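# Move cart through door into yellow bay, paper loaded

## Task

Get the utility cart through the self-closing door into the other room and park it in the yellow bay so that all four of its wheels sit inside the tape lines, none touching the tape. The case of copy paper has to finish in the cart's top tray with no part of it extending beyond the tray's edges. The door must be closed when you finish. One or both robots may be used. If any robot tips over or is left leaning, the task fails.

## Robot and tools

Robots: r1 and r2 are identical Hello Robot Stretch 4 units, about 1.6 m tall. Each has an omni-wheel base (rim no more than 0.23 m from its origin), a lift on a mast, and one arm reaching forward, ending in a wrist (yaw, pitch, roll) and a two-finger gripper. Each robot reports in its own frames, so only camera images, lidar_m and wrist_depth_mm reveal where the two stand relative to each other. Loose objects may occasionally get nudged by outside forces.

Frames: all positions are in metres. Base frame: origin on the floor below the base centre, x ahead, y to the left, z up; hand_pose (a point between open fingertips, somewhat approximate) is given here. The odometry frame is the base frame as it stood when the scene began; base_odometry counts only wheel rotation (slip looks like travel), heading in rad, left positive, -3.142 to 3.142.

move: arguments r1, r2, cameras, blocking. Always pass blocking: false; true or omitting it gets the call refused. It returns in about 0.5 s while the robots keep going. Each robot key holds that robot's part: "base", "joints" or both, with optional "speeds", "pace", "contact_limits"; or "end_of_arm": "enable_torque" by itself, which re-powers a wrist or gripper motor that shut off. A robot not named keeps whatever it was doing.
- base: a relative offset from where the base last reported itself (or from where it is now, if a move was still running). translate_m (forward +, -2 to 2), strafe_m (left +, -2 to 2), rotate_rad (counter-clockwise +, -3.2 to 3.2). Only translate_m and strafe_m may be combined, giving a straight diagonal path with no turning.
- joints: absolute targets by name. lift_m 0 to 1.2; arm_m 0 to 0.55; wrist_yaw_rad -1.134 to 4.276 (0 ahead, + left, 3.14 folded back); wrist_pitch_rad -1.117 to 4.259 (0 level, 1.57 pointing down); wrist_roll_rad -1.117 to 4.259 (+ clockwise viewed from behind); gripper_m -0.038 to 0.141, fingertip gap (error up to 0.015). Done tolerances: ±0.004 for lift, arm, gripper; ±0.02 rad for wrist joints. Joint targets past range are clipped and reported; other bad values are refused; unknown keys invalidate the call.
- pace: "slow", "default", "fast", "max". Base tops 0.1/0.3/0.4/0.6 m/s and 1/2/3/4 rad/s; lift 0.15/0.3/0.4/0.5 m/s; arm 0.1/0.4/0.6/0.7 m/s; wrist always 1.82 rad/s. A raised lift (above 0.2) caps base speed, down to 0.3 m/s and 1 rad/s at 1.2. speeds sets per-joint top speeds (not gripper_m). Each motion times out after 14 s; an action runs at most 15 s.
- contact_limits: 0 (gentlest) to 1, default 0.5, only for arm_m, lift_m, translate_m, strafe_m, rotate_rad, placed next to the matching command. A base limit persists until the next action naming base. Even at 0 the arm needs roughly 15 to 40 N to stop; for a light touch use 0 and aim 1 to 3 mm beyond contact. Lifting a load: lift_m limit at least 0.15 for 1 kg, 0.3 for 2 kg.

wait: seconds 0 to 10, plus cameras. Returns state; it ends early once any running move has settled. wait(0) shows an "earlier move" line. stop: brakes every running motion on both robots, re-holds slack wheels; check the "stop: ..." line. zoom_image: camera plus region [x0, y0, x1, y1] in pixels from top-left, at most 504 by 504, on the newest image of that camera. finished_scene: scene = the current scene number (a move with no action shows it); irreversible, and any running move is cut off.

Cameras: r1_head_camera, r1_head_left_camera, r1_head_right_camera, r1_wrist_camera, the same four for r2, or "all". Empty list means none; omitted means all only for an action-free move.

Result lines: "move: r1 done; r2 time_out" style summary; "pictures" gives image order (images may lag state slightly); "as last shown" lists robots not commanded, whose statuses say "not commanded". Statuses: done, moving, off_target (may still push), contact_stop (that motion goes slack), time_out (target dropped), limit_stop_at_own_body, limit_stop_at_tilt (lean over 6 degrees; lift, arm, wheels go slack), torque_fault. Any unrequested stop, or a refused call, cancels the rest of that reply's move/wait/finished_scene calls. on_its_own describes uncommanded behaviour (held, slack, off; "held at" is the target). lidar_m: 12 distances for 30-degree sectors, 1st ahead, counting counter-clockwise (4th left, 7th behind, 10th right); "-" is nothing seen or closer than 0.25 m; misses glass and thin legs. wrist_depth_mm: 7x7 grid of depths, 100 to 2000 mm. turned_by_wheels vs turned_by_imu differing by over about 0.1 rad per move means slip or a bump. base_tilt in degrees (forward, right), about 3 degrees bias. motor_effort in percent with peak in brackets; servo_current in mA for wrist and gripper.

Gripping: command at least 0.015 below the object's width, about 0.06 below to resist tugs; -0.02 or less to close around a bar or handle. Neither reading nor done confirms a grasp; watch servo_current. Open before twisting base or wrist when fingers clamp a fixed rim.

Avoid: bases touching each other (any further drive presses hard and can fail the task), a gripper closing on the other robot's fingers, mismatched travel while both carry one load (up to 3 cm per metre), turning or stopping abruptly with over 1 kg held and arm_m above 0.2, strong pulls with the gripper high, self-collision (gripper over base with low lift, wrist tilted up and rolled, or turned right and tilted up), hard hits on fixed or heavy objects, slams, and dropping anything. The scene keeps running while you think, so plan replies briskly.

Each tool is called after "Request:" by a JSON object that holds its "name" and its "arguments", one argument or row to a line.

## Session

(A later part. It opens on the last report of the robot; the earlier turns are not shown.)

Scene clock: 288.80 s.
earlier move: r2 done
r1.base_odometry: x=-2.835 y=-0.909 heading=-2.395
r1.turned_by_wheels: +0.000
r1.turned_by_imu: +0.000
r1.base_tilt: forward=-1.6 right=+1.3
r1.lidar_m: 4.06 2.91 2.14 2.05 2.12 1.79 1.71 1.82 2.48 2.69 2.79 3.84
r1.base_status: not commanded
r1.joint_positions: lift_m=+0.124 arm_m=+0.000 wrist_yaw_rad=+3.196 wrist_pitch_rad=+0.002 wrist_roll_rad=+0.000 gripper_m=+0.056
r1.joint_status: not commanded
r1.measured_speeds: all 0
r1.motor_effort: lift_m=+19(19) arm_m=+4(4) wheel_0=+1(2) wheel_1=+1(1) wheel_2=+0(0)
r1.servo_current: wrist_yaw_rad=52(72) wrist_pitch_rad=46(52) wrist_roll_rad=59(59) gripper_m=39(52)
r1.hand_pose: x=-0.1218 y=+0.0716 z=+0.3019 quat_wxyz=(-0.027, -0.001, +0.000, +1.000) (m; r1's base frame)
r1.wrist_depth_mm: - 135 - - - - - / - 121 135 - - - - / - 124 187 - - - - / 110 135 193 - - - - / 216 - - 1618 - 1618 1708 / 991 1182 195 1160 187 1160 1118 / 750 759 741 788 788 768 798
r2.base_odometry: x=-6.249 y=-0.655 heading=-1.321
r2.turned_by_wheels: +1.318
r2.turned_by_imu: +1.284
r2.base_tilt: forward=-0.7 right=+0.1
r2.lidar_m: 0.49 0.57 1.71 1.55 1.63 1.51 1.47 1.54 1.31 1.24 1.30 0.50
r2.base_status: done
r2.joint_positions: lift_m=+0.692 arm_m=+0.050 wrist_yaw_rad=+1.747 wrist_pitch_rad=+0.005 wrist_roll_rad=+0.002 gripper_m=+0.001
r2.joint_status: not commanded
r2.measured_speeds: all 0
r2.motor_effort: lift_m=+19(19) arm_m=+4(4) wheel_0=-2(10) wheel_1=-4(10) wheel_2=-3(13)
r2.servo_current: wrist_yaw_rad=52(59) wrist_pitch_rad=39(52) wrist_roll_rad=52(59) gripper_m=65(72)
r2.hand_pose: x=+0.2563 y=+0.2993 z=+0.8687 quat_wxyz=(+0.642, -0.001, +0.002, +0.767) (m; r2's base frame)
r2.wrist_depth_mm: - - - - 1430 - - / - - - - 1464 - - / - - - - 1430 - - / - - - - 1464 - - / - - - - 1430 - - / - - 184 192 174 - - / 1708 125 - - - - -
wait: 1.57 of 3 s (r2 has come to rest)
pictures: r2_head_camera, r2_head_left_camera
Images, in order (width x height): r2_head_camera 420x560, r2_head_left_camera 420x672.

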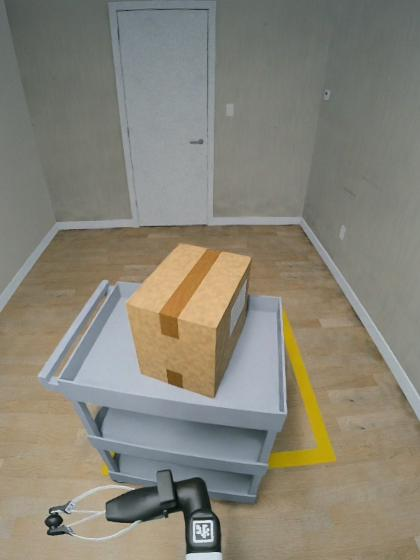

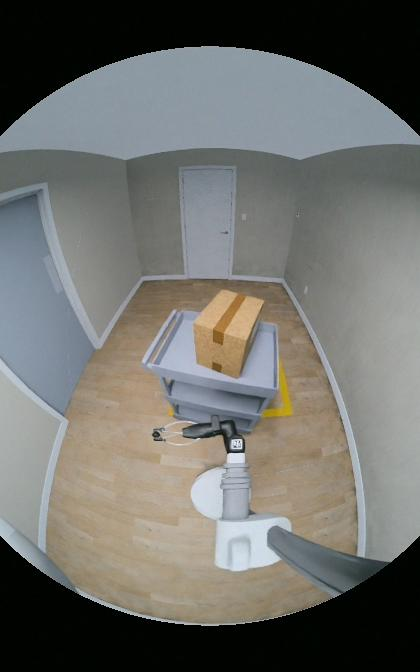

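Request:
{"name": "move", "arguments": {
  "blocking": false,
  "r2": {"base":{"translate_m":0.25},"pace":"slow","contact_limits":{"translate_m":0.7}}
}}

Request:
{"name": "wait", "arguments": {
  "seconds": 6,
  "cameras": ["r2_head_camera"]
}}

Scene clock: 295.10 s.
move: r2 moving
r1: as last shown
r1.lidar_m: 4.05 2.92 2.12 2.04 2.12 1.78 1.71 1.78 2.46 2.70 2.79 3.85
r1.servo_current: wrist_yaw_rad=46(65) wrist_pitch_rad=39(46) wrist_roll_rad=65(65) gripper_m=46(46)
r1.wrist_depth_mm: - 135 - - - - - / - 121 135 - - - - / - 124 187 - - - - / 110 135 193 - - - - / 216 - - 1708 - 1576 1756 / 1008 1182 194 1160 187 1160 1118 / 750 759 750 798 778 759 798
r2.base_odometry: x=-6.246 y=-0.667 heading=-1.321
r2.turned_by_wheels: +0.000
r2.turned_by_imu: +0.001
r2.base_tilt: forward=-0.7 right=+0.0
r2.lidar_m: 0.43 0.54 1.70 1.55 1.62 1.54 1.47 1.54 1.31 1.24 1.29 0.47
r2.base_status: translate_m moving
r2.joint_positions: lift_m=+0.692 arm_m=+0.050 wrist_yaw_rad=+1.747 wrist_pitch_rad=+0.005 wrist_roll_rad=+0.002 gripper_m=+0.001
r2.joint_status: not commanded
r2.measured_speeds: translate_m=+0.048 strafe_m=+0.000 rotate_rad=+0.000 lift_m=+0.000 arm_m=+0.000 wrist_yaw_rad=+0.000 wrist_pitch_rad=+0.000 wrist_roll_rad=+0.000
r2.motor_effort: lift_m=+19(19) arm_m=+4(4) wheel_0=+5(8) wheel_1=+5(6) wheel_2=-9(10)
r2.servo_current: wrist_yaw_rad=52(52) wrist_pitch_rad=46(52) wrist_roll_rad=46(52) gripper_m=72(72)
r2.contact_limits: translate_m 0.7
r2.hand_pose: x=+0.2563 y=+0.2993 z=+0.8687 quat_wxyz=(+0.642, -0.001, +0.002, +0.767) (m; r2's base frame)
r2.wrist_depth_mm: - - - - 1397 - - / - - - - 1464 - - / - - - - 1430 - - / - - - - 1464 - - / - - - - 1430 - - / - - 183 193 174 - - / 1756 125 - - - - -
pictures: none

Scene clock: 298.37 s.
earlier move: r2 done
r1.base_odometry: x=-2.835 y=-0.909 heading=-2.395
r1.turned_by_wheels: +0.000
r1.turned_by_imu: +0.000
r1.base_tilt: forward=-1.6 right=+1.3
r1.lidar_m: 4.06 2.91 2.11 2.03 2.13 1.77 1.71 1.81 2.49 2.69 2.78 3.84
r1.base_status: not commanded
r1.joint_positions: lift_m=+0.124 arm_m=+0.000 wrist_yaw_rad=+3.196 wrist_pitch_rad=+0.002 wrist_roll_rad=+0.000 gripper_m=+0.056
r1.joint_status: not commanded
r1.measured_speeds: all 0
r1.motor_effort: lift_m=+19(19) arm_m=+4(4) wheel_0=+1(2) wheel_1=+1(1) wheel_2=+0(0)
r1.servo_current: wrist_yaw_rad=46(65) wrist_pitch_rad=39(52) wrist_roll_rad=46(72) gripper_m=33(52)
r1.hand_pose: x=-0.1218 y=+0.0716 z=+0.3019 quat_wxyz=(-0.027, -0.001, +0.000, +1.000) (m; r1's base frame)
r1.wrist_depth_mm: - 135 - - - - - / - 121 135 - - - - / - 124 187 - - - - / 110 135 193 - - - - / 215 - - 1661 - 1618 1708 / 991 1229 193 1182 187 1138 1118 / 750 741 759 809 778 768 798
r2.base_odometry: x=-6.188 y=-0.897 heading=-1.321
r2.turned_by_wheels: +0.000
r2.turned_by_imu: +0.011
r2.base_tilt: forward=-0.7 right=+0.0
r2.lidar_m: 0.29 0.37 1.72 1.53 1.61 1.80 1.72 1.78 1.30 1.24 1.30 0.32
r2.base_status: done
r2.joint_positions: lift_m=+0.692 arm_m=+0.050 wrist_yaw_rad=+1.749 wrist_pitch_rad=+0.005 wrist_roll_rad=+0.002 gripper_m=+0.001
r2.joint_status: not commanded
r2.measured_speeds: all 0
r2.motor_effort: lift_m=+17(19) arm_m=+7(10) wheel_0=+3(11) wheel_1=+5(12) wheel_2=-6(18)
r2.servo_current: wrist_yaw_rad=39(59) wrist_pitch_rad=46(52) wrist_roll_rad=52(65) gripper_m=59(78)
r2.contact_limits: translate_m 0.7
r2.hand_pose: x=+0.2557 y=+0.2993 z=+0.8688 quat_wxyz=(+0.641, -0.001, +0.002, +0.767) (m; r2's base frame)
r2.wrist_depth_mm: - - - 1464 - - - / - - - 1499 - - - / - - - 1430 - - - / - - - 1464 - - - / - - - 1499 - - - / - - 183 193 175 - 244 / - 125 - - - - -
wait: 3.27 of 6 s (r2 has come to rest)
pictures: r2_head_camera
Images, in order (width x height): r2_head_camera 420x560.

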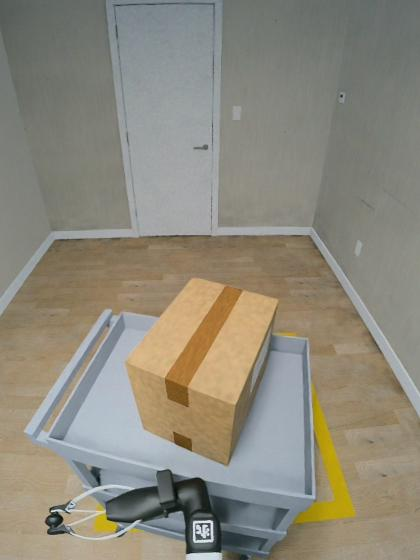

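Request:
{"name": "move", "arguments": {
  "blocking": false,
  "r2": {"base":{"translate_m":0.23},"pace":"slow","contact_limits":{"translate_m":0.7}}
}}

Request:
{"name": "wait", "arguments": {
  "seconds": 6,
  "cameras": ["r2_head_camera"]
}}

Request:
{"name": "move", "arguments": {
  "blocking": false,
  "r2": {"base":{"translate_m":-0.55}}
}}

Request:
{"name": "wait", "arguments": {
  "seconds": 4,
  "cameras": ["r2_head_camera","r2_head_left_camera"]
}}

Request:
{"name": "zoom_image", "arguments": {
  "camera": "r2_head_camera",
  "region": [40, 230, 360, 490]
}}

Request:
{"name": "zoom_image", "arguments": {
  "camera": "r2_head_left_camera",
  "region": [0, 170, 150, 430]
}}

Scene clock: 306.00 s.
move: r2 moving
r1: as last shown
r1.lidar_m: 4.07 2.90 2.13 2.04 2.14 1.78 1.71 1.79 2.48 2.68 2.78 3.84
r1.servo_current: wrist_yaw_rad=59(65) wrist_pitch_rad=46(52) wrist_roll_rad=52(52) gripper_m=46(46)
r1.wrist_depth_mm: - 135 - - - - - / - 121 135 - - - - / - 124 187 - - - - / 110 135 192 - - - - / 216 - - 1708 - 1618 1661 / 1025 1182 193 1229 187 1138 1118 / 741 750 750 788 788 768 798
r2.base_odometry: x=-6.185 y=-0.909 heading=-1.321
r2.turned_by_wheels: +0.000
r2.turned_by_imu: +0.001
r2.base_tilt: forward=-0.7 right=+0.1
r2.lidar_m: 0.31 0.37 1.71 1.54 1.64 1.78 1.73 1.78 1.30 1.24 1.29 0.31
r2.base_status: translate_m moving
r2.joint_positions: lift_m=+0.692 arm_m=+0.050 wrist_yaw_rad=+1.749 wrist_pitch_rad=+0.005 wrist_roll_rad=+0.002 gripper_m=+0.001
r2.joint_status: not commanded
r2.measured_speeds: translate_m=+0.053 strafe_m=+0.001 rotate_rad=+0.010 lift_m=+0.000 arm_m=+0.000 wrist_yaw_rad=+0.000 wrist_pitch_rad=+0.000 wrist_roll_rad=+0.000
r2.motor_effort: lift_m=+17(17) arm_m=+8(8) wheel_0=+6(9) wheel_1=+8(9) wheel_2=-12(15)
r2.servo_current: wrist_yaw_rad=52(52) wrist_pitch_rad=46(46) wrist_roll_rad=39(52) gripper_m=65(72)
r2.contact_limits: translate_m 0.7
r2.hand_pose: x=+0.2557 y=+0.2993 z=+0.8688 quat_wxyz=(+0.641, -0.001, +0.002, +0.767) (m; r2's base frame)
r2.wrist_depth_mm: - - - 1464 - - - / - - - 1499 - - - / - - - 1464 - - - / - - - 1464 - - - / - - - 1464 - - - / - - 183 192 174 - - / - 125 - - - - -
pictures: none

Scene clock: 309.07 s.
earlier move: r2 done
r1.base_odometry: x=-2.835 y=-0.909 heading=-2.395
r1.turned_by_wheels: +0.000
r1.turned_by_imu: +0.000
r1.base_tilt: forward=-1.6 right=+1.3
r1.lidar_m: 4.07 2.89 2.14 2.04 2.13 1.78 1.71 1.80 2.48 2.68 2.76 3.83
r1.base_status: not commanded
r1.joint_positions: lift_m=+0.124 arm_m=+0.000 wrist_yaw_rad=+3.196 wrist_pitch_rad=+0.002 wrist_roll_rad=+0.000 gripper_m=+0.056
r1.joint_status: not commanded
r1.measured_speeds: all 0
r1.motor_effort: lift_m=+19(19) arm_m=+4(4) wheel_0=+2(2) wheel_1=+1(1) wheel_2=+0(0)
r1.servo_current: wrist_yaw_rad=59(65) wrist_pitch_rad=39(52) wrist_roll_rad=59(65) gripper_m=46(52)
r1.hand_pose: x=-0.1218 y=+0.0716 z=+0.3019 quat_wxyz=(-0.027, -0.001, +0.000, +1.000) (m; r1's base frame)
r1.wrist_depth_mm: - 135 - - - - - / - 121 135 - - - - / - 124 187 - - - - / 110 135 193 - - - - / 215 - - 1661 - 1537 1708 / 1042 1205 193 1182 188 1138 1118 / 750 750 750 809 778 759 798
r2.base_odometry: x=-6.131 y=-1.119 heading=-1.321
r2.turned_by_wheels: +0.000
r2.turned_by_imu: +0.000
r2.base_tilt: forward=-0.6 right=+0.0
r2.lidar_m: 0.29 0.40 1.71 1.53 1.62 2.04 1.95 1.78 1.31 1.24 0.29 0.26
r2.base_status: done
r2.joint_positions: lift_m=+0.692 arm_m=+0.050 wrist_yaw_rad=+1.749 wrist_pitch_rad=+0.005 wrist_roll_rad=+0.002 gripper_m=+0.001
r2.joint_status: not commanded
r2.measured_speeds: all 0
r2.motor_effort: lift_m=+17(17) arm_m=+7(8) wheel_0=+5(11) wheel_1=+5(11) wheel_2=-8(17)
r2.servo_current: wrist_yaw_rad=46(59) wrist_pitch_rad=46(52) wrist_roll_rad=39(59) gripper_m=65(78)
r2.contact_limits: translate_m 0.7
r2.hand_pose: x=+0.2557 y=+0.2993 z=+0.8689 quat_wxyz=(+0.642, -0.001, +0.002, +0.767) (m; r2's base frame)
r2.wrist_depth_mm: - - - 1464 - - 1308 / - - - 1499 - - 1308 / - - - 1576 - - 1366 / - - - 1576 - - 1336 / - - - 1537 - - 1336 / - - 184 192 174 - 1336 / - 125 - - - - 1336
wait: 3.07 of 6 s (r2 has come to rest)
pictures: r2_head_camera
Images, in order (width x height): r2_head_camera 420x560.

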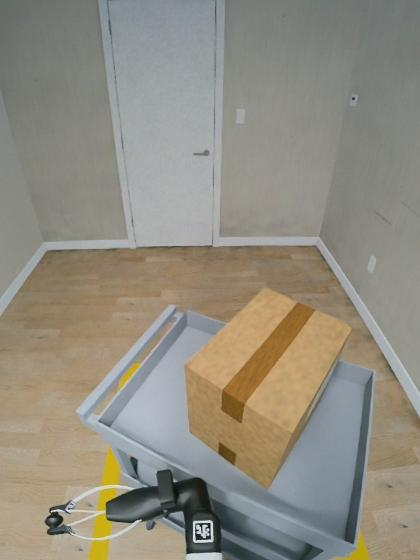

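Scene clock: 309.57 s.
move: r2 moving
r1: as last shown
r1.lidar_m: 4.05 2.93 2.11 2.04 2.13 1.77 1.71 1.79 2.48 2.68 2.79 3.80
r1.motor_effort: lift_m=+19(19) arm_m=+4(4) wheel_0=+1(2) wheel_1=+1(1) wheel_2=+0(0)
r1.servo_current: wrist_yaw_rad=59(65) wrist_pitch_rad=46(46) wrist_roll_rad=33(59) gripper_m=39(46)
r1.wrist_depth_mm: - 135 - - - - - / - 120 135 - - - - / - 124 187 - - - - / 110 135 193 - - - - / 216 - - 1661 - 1576 1661 / 991 1229 194 1205 188 1138 1098 / 741 750 741 788 778 778 809
r2.base_odometry: x=-6.139 y=-1.089 heading=-1.321
r2.turned_by_wheels: +0.000
r2.turned_by_imu: +0.000
r2.base_tilt: forward=-0.7 right=+0.1
r2.lidar_m: 0.32 0.43 1.72 1.53 1.63 2.02 1.91 1.79 1.31 1.25 0.30 0.31
r2.base_status: translate_m moving
r2.joint_positions: lift_m=+0.692 arm_m=+0.050 wrist_yaw_rad=+1.749 wrist_pitch_rad=+0.005 wrist_roll_rad=+0.002 gripper_m=+0.001
r2.joint_status: not commanded
r2.measured_speeds: translate_m=-0.122 strafe_m=+0.000 rotate_rad=+0.001 lift_m=+0.000 arm_m=+0.000 wrist_yaw_rad=+0.000 wrist_pitch_rad=+0.000 wrist_roll_rad=+0.000
r2.motor_effort: lift_m=+17(17) arm_m=+7(8) wheel_0=-7(9) wheel_1=-6(8) wheel_2=+12(12)
r2.servo_current: wrist_yaw_rad=46(59) wrist_pitch_rad=39(52) wrist_roll_rad=39(52) gripper_m=72(72)
r2.hand_pose: x=+0.2557 y=+0.2993 z=+0.8689 quat_wxyz=(+0.642, -0.001, +0.002, +0.767) (m; r2's base frame)
r2.wrist_depth_mm: - - - 1537 - - 1308 / - - - 1430 - - 1336 / - - - 1537 - - 1366 / - - - 1537 - - 1366 / - - - 1537 - - 1336 / - - 183 191 174 - 1366 / - 125 - - - - 1397
pictures: none

Scene clock: 312.40 s.
earlier move: r2 done
r1.base_odometry: x=-2.835 y=-0.909 heading=-2.395
r1.turned_by_wheels: +0.000
r1.turned_by_imu: +0.000
r1.base_tilt: forward=-1.6 right=+1.3
r1.lidar_m: 4.04 2.92 2.13 2.03 2.14 1.79 1.71 1.79 2.49 2.68 2.81 3.84
r1.base_status: not commanded
r1.joint_positions: lift_m=+0.124 arm_m=+0.000 wrist_yaw_rad=+3.196 wrist_pitch_rad=+0.002 wrist_roll_rad=+0.000 gripper_m=+0.056
r1.joint_status: not commanded
r1.measured_speeds: all 0
r1.motor_effort: lift_m=+19(19) arm_m=+4(4) wheel_0=+1(2) wheel_1=+1(1) wheel_2=+0(0)
r1.servo_current: wrist_yaw_rad=46(65) wrist_pitch_rad=46(52) wrist_roll_rad=59(65) gripper_m=46(46)
r1.hand_pose: x=-0.1218 y=+0.0716 z=+0.3019 quat_wxyz=(-0.027, -0.001, +0.000, +1.000) (m; r1's base frame)
r1.wrist_depth_mm: - 135 - - - - - / - 121 135 - - - - / - 124 187 - - - - / 110 135 192 - - - - / 216 - - 1708 - 1537 1708 / 991 1205 194 1182 187 1182 1118 / 750 750 750 788 778 750 798
r2.base_odometry: x=-6.267 y=-0.587 heading=-1.321
r2.turned_by_wheels: +0.000
r2.turned_by_imu: +0.000
r2.base_tilt: forward=-0.8 right=+0.1
r2.lidar_m: 0.78 1.09 1.63 1.57 1.62 1.47 1.40 1.45 1.31 1.24 1.29 0.74
r2.base_status: done
r2.joint_positions: lift_m=+0.692 arm_m=+0.050 wrist_yaw_rad=+1.749 wrist_pitch_rad=+0.005 wrist_roll_rad=+0.002 gripper_m=+0.001
r2.joint_status: not commanded
r2.measured_speeds: all 0
r2.motor_effort: lift_m=+17(17) arm_m=+7(8) wheel_0=-3(10) wheel_1=-3(10) wheel_2=+2(13)
r2.servo_current: wrist_yaw_rad=39(59) wrist_pitch_rad=39(52) wrist_roll_rad=39(65) gripper_m=59(78)
r2.hand_pose: x=+0.2557 y=+0.2993 z=+0.8689 quat_wxyz=(+0.641, -0.001, +0.002, +0.767) (m; r2's base frame)
r2.wrist_depth_mm: - - - - 1430 - - / - - - - 1397 - - / - - - - 1397 - - / - - - - 1464 - - / - - - - 1464 - - / - - 183 192 182 - - / 1708 125 - - - - -
wait: 2.83 of 4 s (r2 has come to rest)
pictures: r2_head_camera, r2_head_left_camera
Images, in order (width x height): r2_head_camera 420x560, r2_head_left_camera 420x672.

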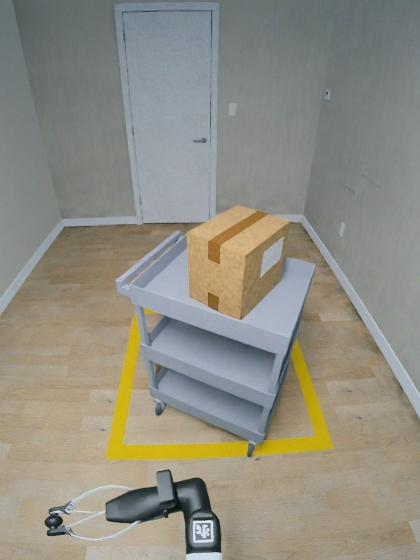

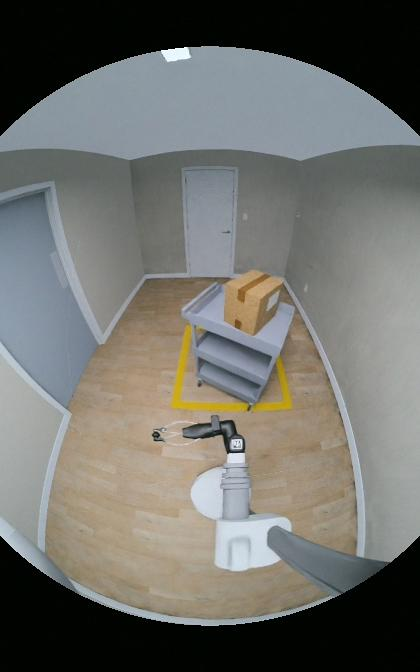

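Scaled by 1.575 from the camera's 420x560 image, which has a finer 1200x1600 frame.

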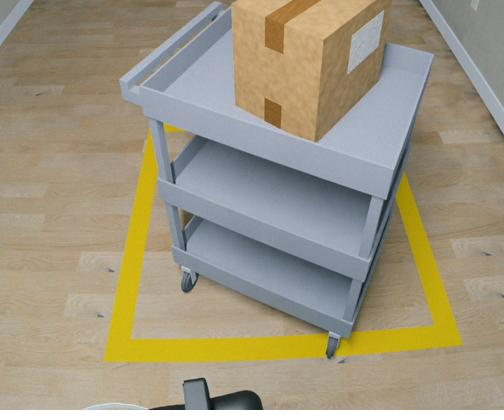

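Scaled by 1.938 from the camera's 420x672 image, which has a finer 600x960 frame.

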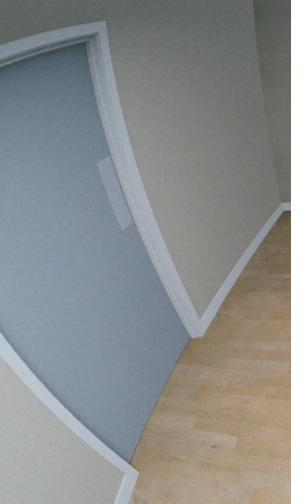

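Request:
{"name": "move", "arguments": {
  "blocking": false,
  "r2": {"base":{"translate_m":0.15,"strafe_m":-0.17}}
}}

Request:
{"name": "wait", "arguments": {
  "seconds": 3
}}

Request:
{"name": "move", "arguments": {
  "blocking": false,
  "r2": {"base":{"translate_m":0.36},"pace":"slow","contact_limits":{"translate_m":0.7}}
}}

Request:
{"name": "wait", "arguments": {
  "seconds": 6,
  "cameras": ["r2_head_camera"]
}}

Request:
{"name": "move", "arguments": {
  "blocking": false,
  "r2": {"base":{"translate_m":-0.5}}
}}

Request:
{"name": "wait", "arguments": {
  "seconds": 4,
  "cameras": ["r2_head_camera"]
}}

Request:
{"name": "zoom_image", "arguments": {
  "camera": "r2_head_camera",
  "region": [20, 220, 360, 490]
}}

Scene clock: 322.00 s.
move: r2 moving
r1: as last shown
r1.lidar_m: 4.06 2.92 2.15 2.05 2.13 1.78 1.70 1.81 2.46 2.69 2.78 3.82
r1.motor_effort: lift_m=+19(19) arm_m=+4(4) wheel_0=+1(1) wheel_1=+0(1) wheel_2=+0(0)
r1.servo_current: wrist_yaw_rad=65(65) wrist_pitch_rad=39(52) wrist_roll_rad=52(59) gripper_m=39(46)
r1.wrist_depth_mm: - 135 - - - - - / - 121 135 - - - - / - 124 187 - - - - / 110 135 193 - - - - / 215 - - 1618 - 1537 1708 / 1008 1205 194 1229 187 1160 1118 / 759 750 750 798 788 759 809
r2.base_odometry: x=-6.285 y=-0.613 heading=-1.322
r2.turned_by_wheels: -0.001
r2.turned_by_imu: +0.000
r2.base_tilt: forward=-0.7 right=+0.0
r2.lidar_m: 0.77 1.06 1.66 1.58 1.66 1.50 1.42 1.49 1.29 1.21 1.28 0.74
r2.base_status: translate_m moving; strafe_m moving
r2.joint_positions: lift_m=+0.692 arm_m=+0.050 wrist_yaw_rad=+1.749 wrist_pitch_rad=+0.005 wrist_roll_rad=+0.002 gripper_m=+0.001
r2.joint_status: not commanded
r2.measured_speeds: translate_m=+0.081 strafe_m=-0.094 rotate_rad=+0.000 lift_m=+0.000 arm_m=+0.000 wrist_yaw_rad=+0.000 wrist_pitch_rad=+0.000 wrist_roll_rad=+0.000
r2.motor_effort: lift_m=+17(17) arm_m=+7(7) wheel_0=+13(13) wheel_1=-8(9) wheel_2=-11(11)
r2.servo_current: wrist_yaw_rad=33(59) wrist_pitch_rad=46(52) wrist_roll_rad=46(59) gripper_m=59(72)
r2.hand_pose: x=+0.2557 y=+0.2993 z=+0.8689 quat_wxyz=(+0.641, -0.001, +0.002, +0.767) (m; r2's base frame)
r2.wrist_depth_mm: - - - - 1464 - - / - - - - 1464 - - / - - - - 1430 - - / - - - - 1464 - - / - - - - 1430 - - / - - 183 192 175 - - / 1756 125 - - - - -
pictures: none

Scene clock: 323.67 s.
earlier move: r2 done
r1.base_odometry: x=-2.835 y=-0.909 heading=-2.395
r1.turned_by_wheels: +0.000
r1.turned_by_imu: +0.000
r1.base_tilt: forward=-1.6 right=+1.3
r1.lidar_m: 4.06 2.93 2.12 2.04 2.12 1.80 1.71 1.80 2.47 2.70 2.80 3.80
r1.base_status: not commanded
r1.joint_positions: lift_m=+0.124 arm_m=+0.000 wrist_yaw_rad=+3.196 wrist_pitch_rad=+0.002 wrist_roll_rad=+0.000 gripper_m=+0.056
r1.joint_status: not commanded
r1.measured_speeds: all 0
r1.motor_effort: lift_m=+19(19) arm_m=+4(4) wheel_0=+1(1) wheel_1=+1(1) wheel_2=+0(0)
r1.servo_current: wrist_yaw_rad=39(85) wrist_pitch_rad=46(52) wrist_roll_rad=52(65) gripper_m=46(46)
r1.hand_pose: x=-0.1218 y=+0.0716 z=+0.3019 quat_wxyz=(-0.027, -0.001, +0.000, +1.000) (m; r1's base frame)
r1.wrist_depth_mm: - 135 - - - - - / - 120 135 - - - - / - 124 187 - - - - / 110 136 193 - - - - / 216 - - 1661 - 1618 1756 / 991 1205 195 1205 188 1160 1118 / 750 759 750 798 778 768 798
r2.base_odometry: x=-6.395 y=-0.774 heading=-1.322
r2.turned_by_wheels: +0.000
r2.turned_by_imu: +0.001
r2.base_tilt: forward=-0.7 right=+0.1
r2.lidar_m: 0.59 0.79 1.85 1.72 1.81 1.60 1.53 1.54 1.12 1.07 1.13 0.81
r2.base_status: done
r2.joint_positions: lift_m=+0.692 arm_m=+0.050 wrist_yaw_rad=+1.749 wrist_pitch_rad=+0.005 wrist_roll_rad=+0.002 gripper_m=+0.001
r2.joint_status: not commanded
r2.measured_speeds: all 0
r2.motor_effort: lift_m=+17(17) arm_m=+7(8) wheel_0=+2(14) wheel_1=-4(9) wheel_2=-3(12)
r2.servo_current: wrist_yaw_rad=46(59) wrist_pitch_rad=46(52) wrist_roll_rad=52(65) gripper_m=72(78)
r2.hand_pose: x=+0.2557 y=+0.2993 z=+0.8689 quat_wxyz=(+0.641, -0.001, +0.002, +0.767) (m; r2's base frame)
r2.wrist_depth_mm: - - - - 1576 - - / - - - - 1618 - - / - - - - 1618 - - / - - - - 1618 - - / - - - - 1618 - - / - - 183 192 174 - - / 1863 126 - - - - -
wait: 1.67 of 3 s (r2 has come to rest)
pictures: none

Scene clock: 324.17 s.
move: r2 moving
r1: as last shown
r1.lidar_m: 4.05 2.92 2.13 2.04 2.15 1.78 1.70 1.80 2.51 2.69 2.76 3.81
r1.motor_effort: lift_m=+19(19) arm_m=+4(4) wheel_0=+1(2) wheel_1=+0(1) wheel_2=+0(0)
r1.servo_current: wrist_yaw_rad=52(59) wrist_pitch_rad=46(52) wrist_roll_rad=52(59) gripper_m=46(46)
r1.wrist_depth_mm: - 135 - - - - - / - 121 135 - - - - / - 124 187 - - - - / 110 135 193 - - - - / 216 - - 1708 - 1576 1708 / 1008 1205 193 1160 188 1138 1118 / 750 750 750 798 768 768 798
r2.base_odometry: x=-6.392 y=-0.786 heading=-1.321
r2.turned_by_wheels: +0.000
r2.turned_by_imu: +0.000
r2.base_tilt: forward=-0.7 right=+0.1
r2.lidar_m: 0.56 0.77 1.88 1.70 1.81 1.62 1.56 1.53 1.12 1.06 1.11 0.75
r2.base_status: translate_m moving
r2.joint_positions: lift_m=+0.692 arm_m=+0.050 wrist_yaw_rad=+1.749 wrist_pitch_rad=+0.005 wrist_roll_rad=+0.002 gripper_m=+0.001
r2.joint_status: not commanded
r2.measured_speeds: translate_m=+0.049 strafe_m=+0.000 rotate_rad=+0.002 lift_m=+0.000 arm_m=+0.000 wrist_yaw_rad=+0.000 wrist_pitch_rad=+0.000 wrist_roll_rad=+0.000
r2.motor_effort: lift_m=+17(17) arm_m=+8(8) wheel_0=+4(8) wheel_1=+7(7) wheel_2=-11(11)
r2.servo_current: wrist_yaw_rad=65(65) wrist_pitch_rad=52(52) wrist_roll_rad=52(59) gripper_m=65(72)
r2.contact_limits: translate_m 0.7
r2.hand_pose: x=+0.2557 y=+0.2993 z=+0.8689 quat_wxyz=(+0.641, -0.001, +0.002, +0.767) (m; r2's base frame)
r2.wrist_depth_mm: - - - - 1576 - - / - - - - 1576 - - / - - - - 1576 - - / - - - - 1618 - - / - - - - 1618 - - / - - 183 192 173 - - / 1863 126 - - - - -
pictures: none

Scene clock: 328.53 s.
earlier move: r2 done
r1.base_odometry: x=-2.835 y=-0.909 heading=-2.395
r1.turned_by_wheels: +0.000
r1.turned_by_imu: +0.000
r1.base_tilt: forward=-1.6 right=+1.3
r1.lidar_m: 4.06 2.93 2.12 2.04 2.16 1.77 1.71 1.80 2.49 2.68 2.78 3.81
r1.base_status: not commanded
r1.joint_positions: lift_m=+0.124 arm_m=+0.000 wrist_yaw_rad=+3.196 wrist_pitch_rad=+0.002 wrist_roll_rad=+0.000 gripper_m=+0.056
r1.joint_status: not commanded
r1.measured_speeds: all 0
r1.motor_effort: lift_m=+19(19) arm_m=+4(4) wheel_0=+1(2) wheel_1=+1(1) wheel_2=+0(0)
r1.servo_current: wrist_yaw_rad=46(65) wrist_pitch_rad=52(59) wrist_roll_rad=59(72) gripper_m=39(46)
r1.hand_pose: x=-0.1218 y=+0.0716 z=+0.3019 quat_wxyz=(-0.027, -0.001, +0.000, +1.000) (m; r1's base frame)
r1.wrist_depth_mm: - 135 - - - - - / - 121 135 - - - - / - 124 187 - - - - / 110 135 193 - - - - / 216 - - 1661 - 1576 1708 / 991 1205 193 1160 187 1138 1118 / 741 750 759 798 778 768 809
r2.base_odometry: x=-6.306 y=-1.122 heading=-1.321
r2.turned_by_wheels: +0.000
r2.turned_by_imu: +0.005
r2.base_tilt: forward=-0.6 right=+0.1
r2.lidar_m: 0.25 0.40 1.88 1.71 1.79 2.01 1.90 1.56 1.13 1.08 1.12 0.27
r2.base_status: done
r2.joint_positions: lift_m=+0.692 arm_m=+0.050 wrist_yaw_rad=+1.749 wrist_pitch_rad=+0.005 wrist_roll_rad=+0.002 gripper_m=+0.001
r2.joint_status: not commanded
r2.measured_speeds: all 0
r2.motor_effort: lift_m=+17(17) arm_m=+8(10) wheel_0=+6(12) wheel_1=+6(11) wheel_2=-8(14)
r2.servo_current: wrist_yaw_rad=39(65) wrist_pitch_rad=39(52) wrist_roll_rad=52(72) gripper_m=65(78)
r2.contact_limits: translate_m 0.7
r2.hand_pose: x=+0.2557 y=+0.2993 z=+0.8689 quat_wxyz=(+0.641, -0.001, +0.002, +0.767) (m; r2's base frame)
r2.wrist_depth_mm: - - - 1708 - - 1499 / - - - 1708 - - 1397 / - - - 1618 - - 1464 / - - - 1708 - - 1499 / - - - 1661 - - 1464 / - - 184 192 174 - 1430 / - 126 - - - - 1576
wait: 4.37 of 6 s (r2 has come to rest)
pictures: r2_head_camera
Images, in order (width x height): r2_head_camera 420x560.

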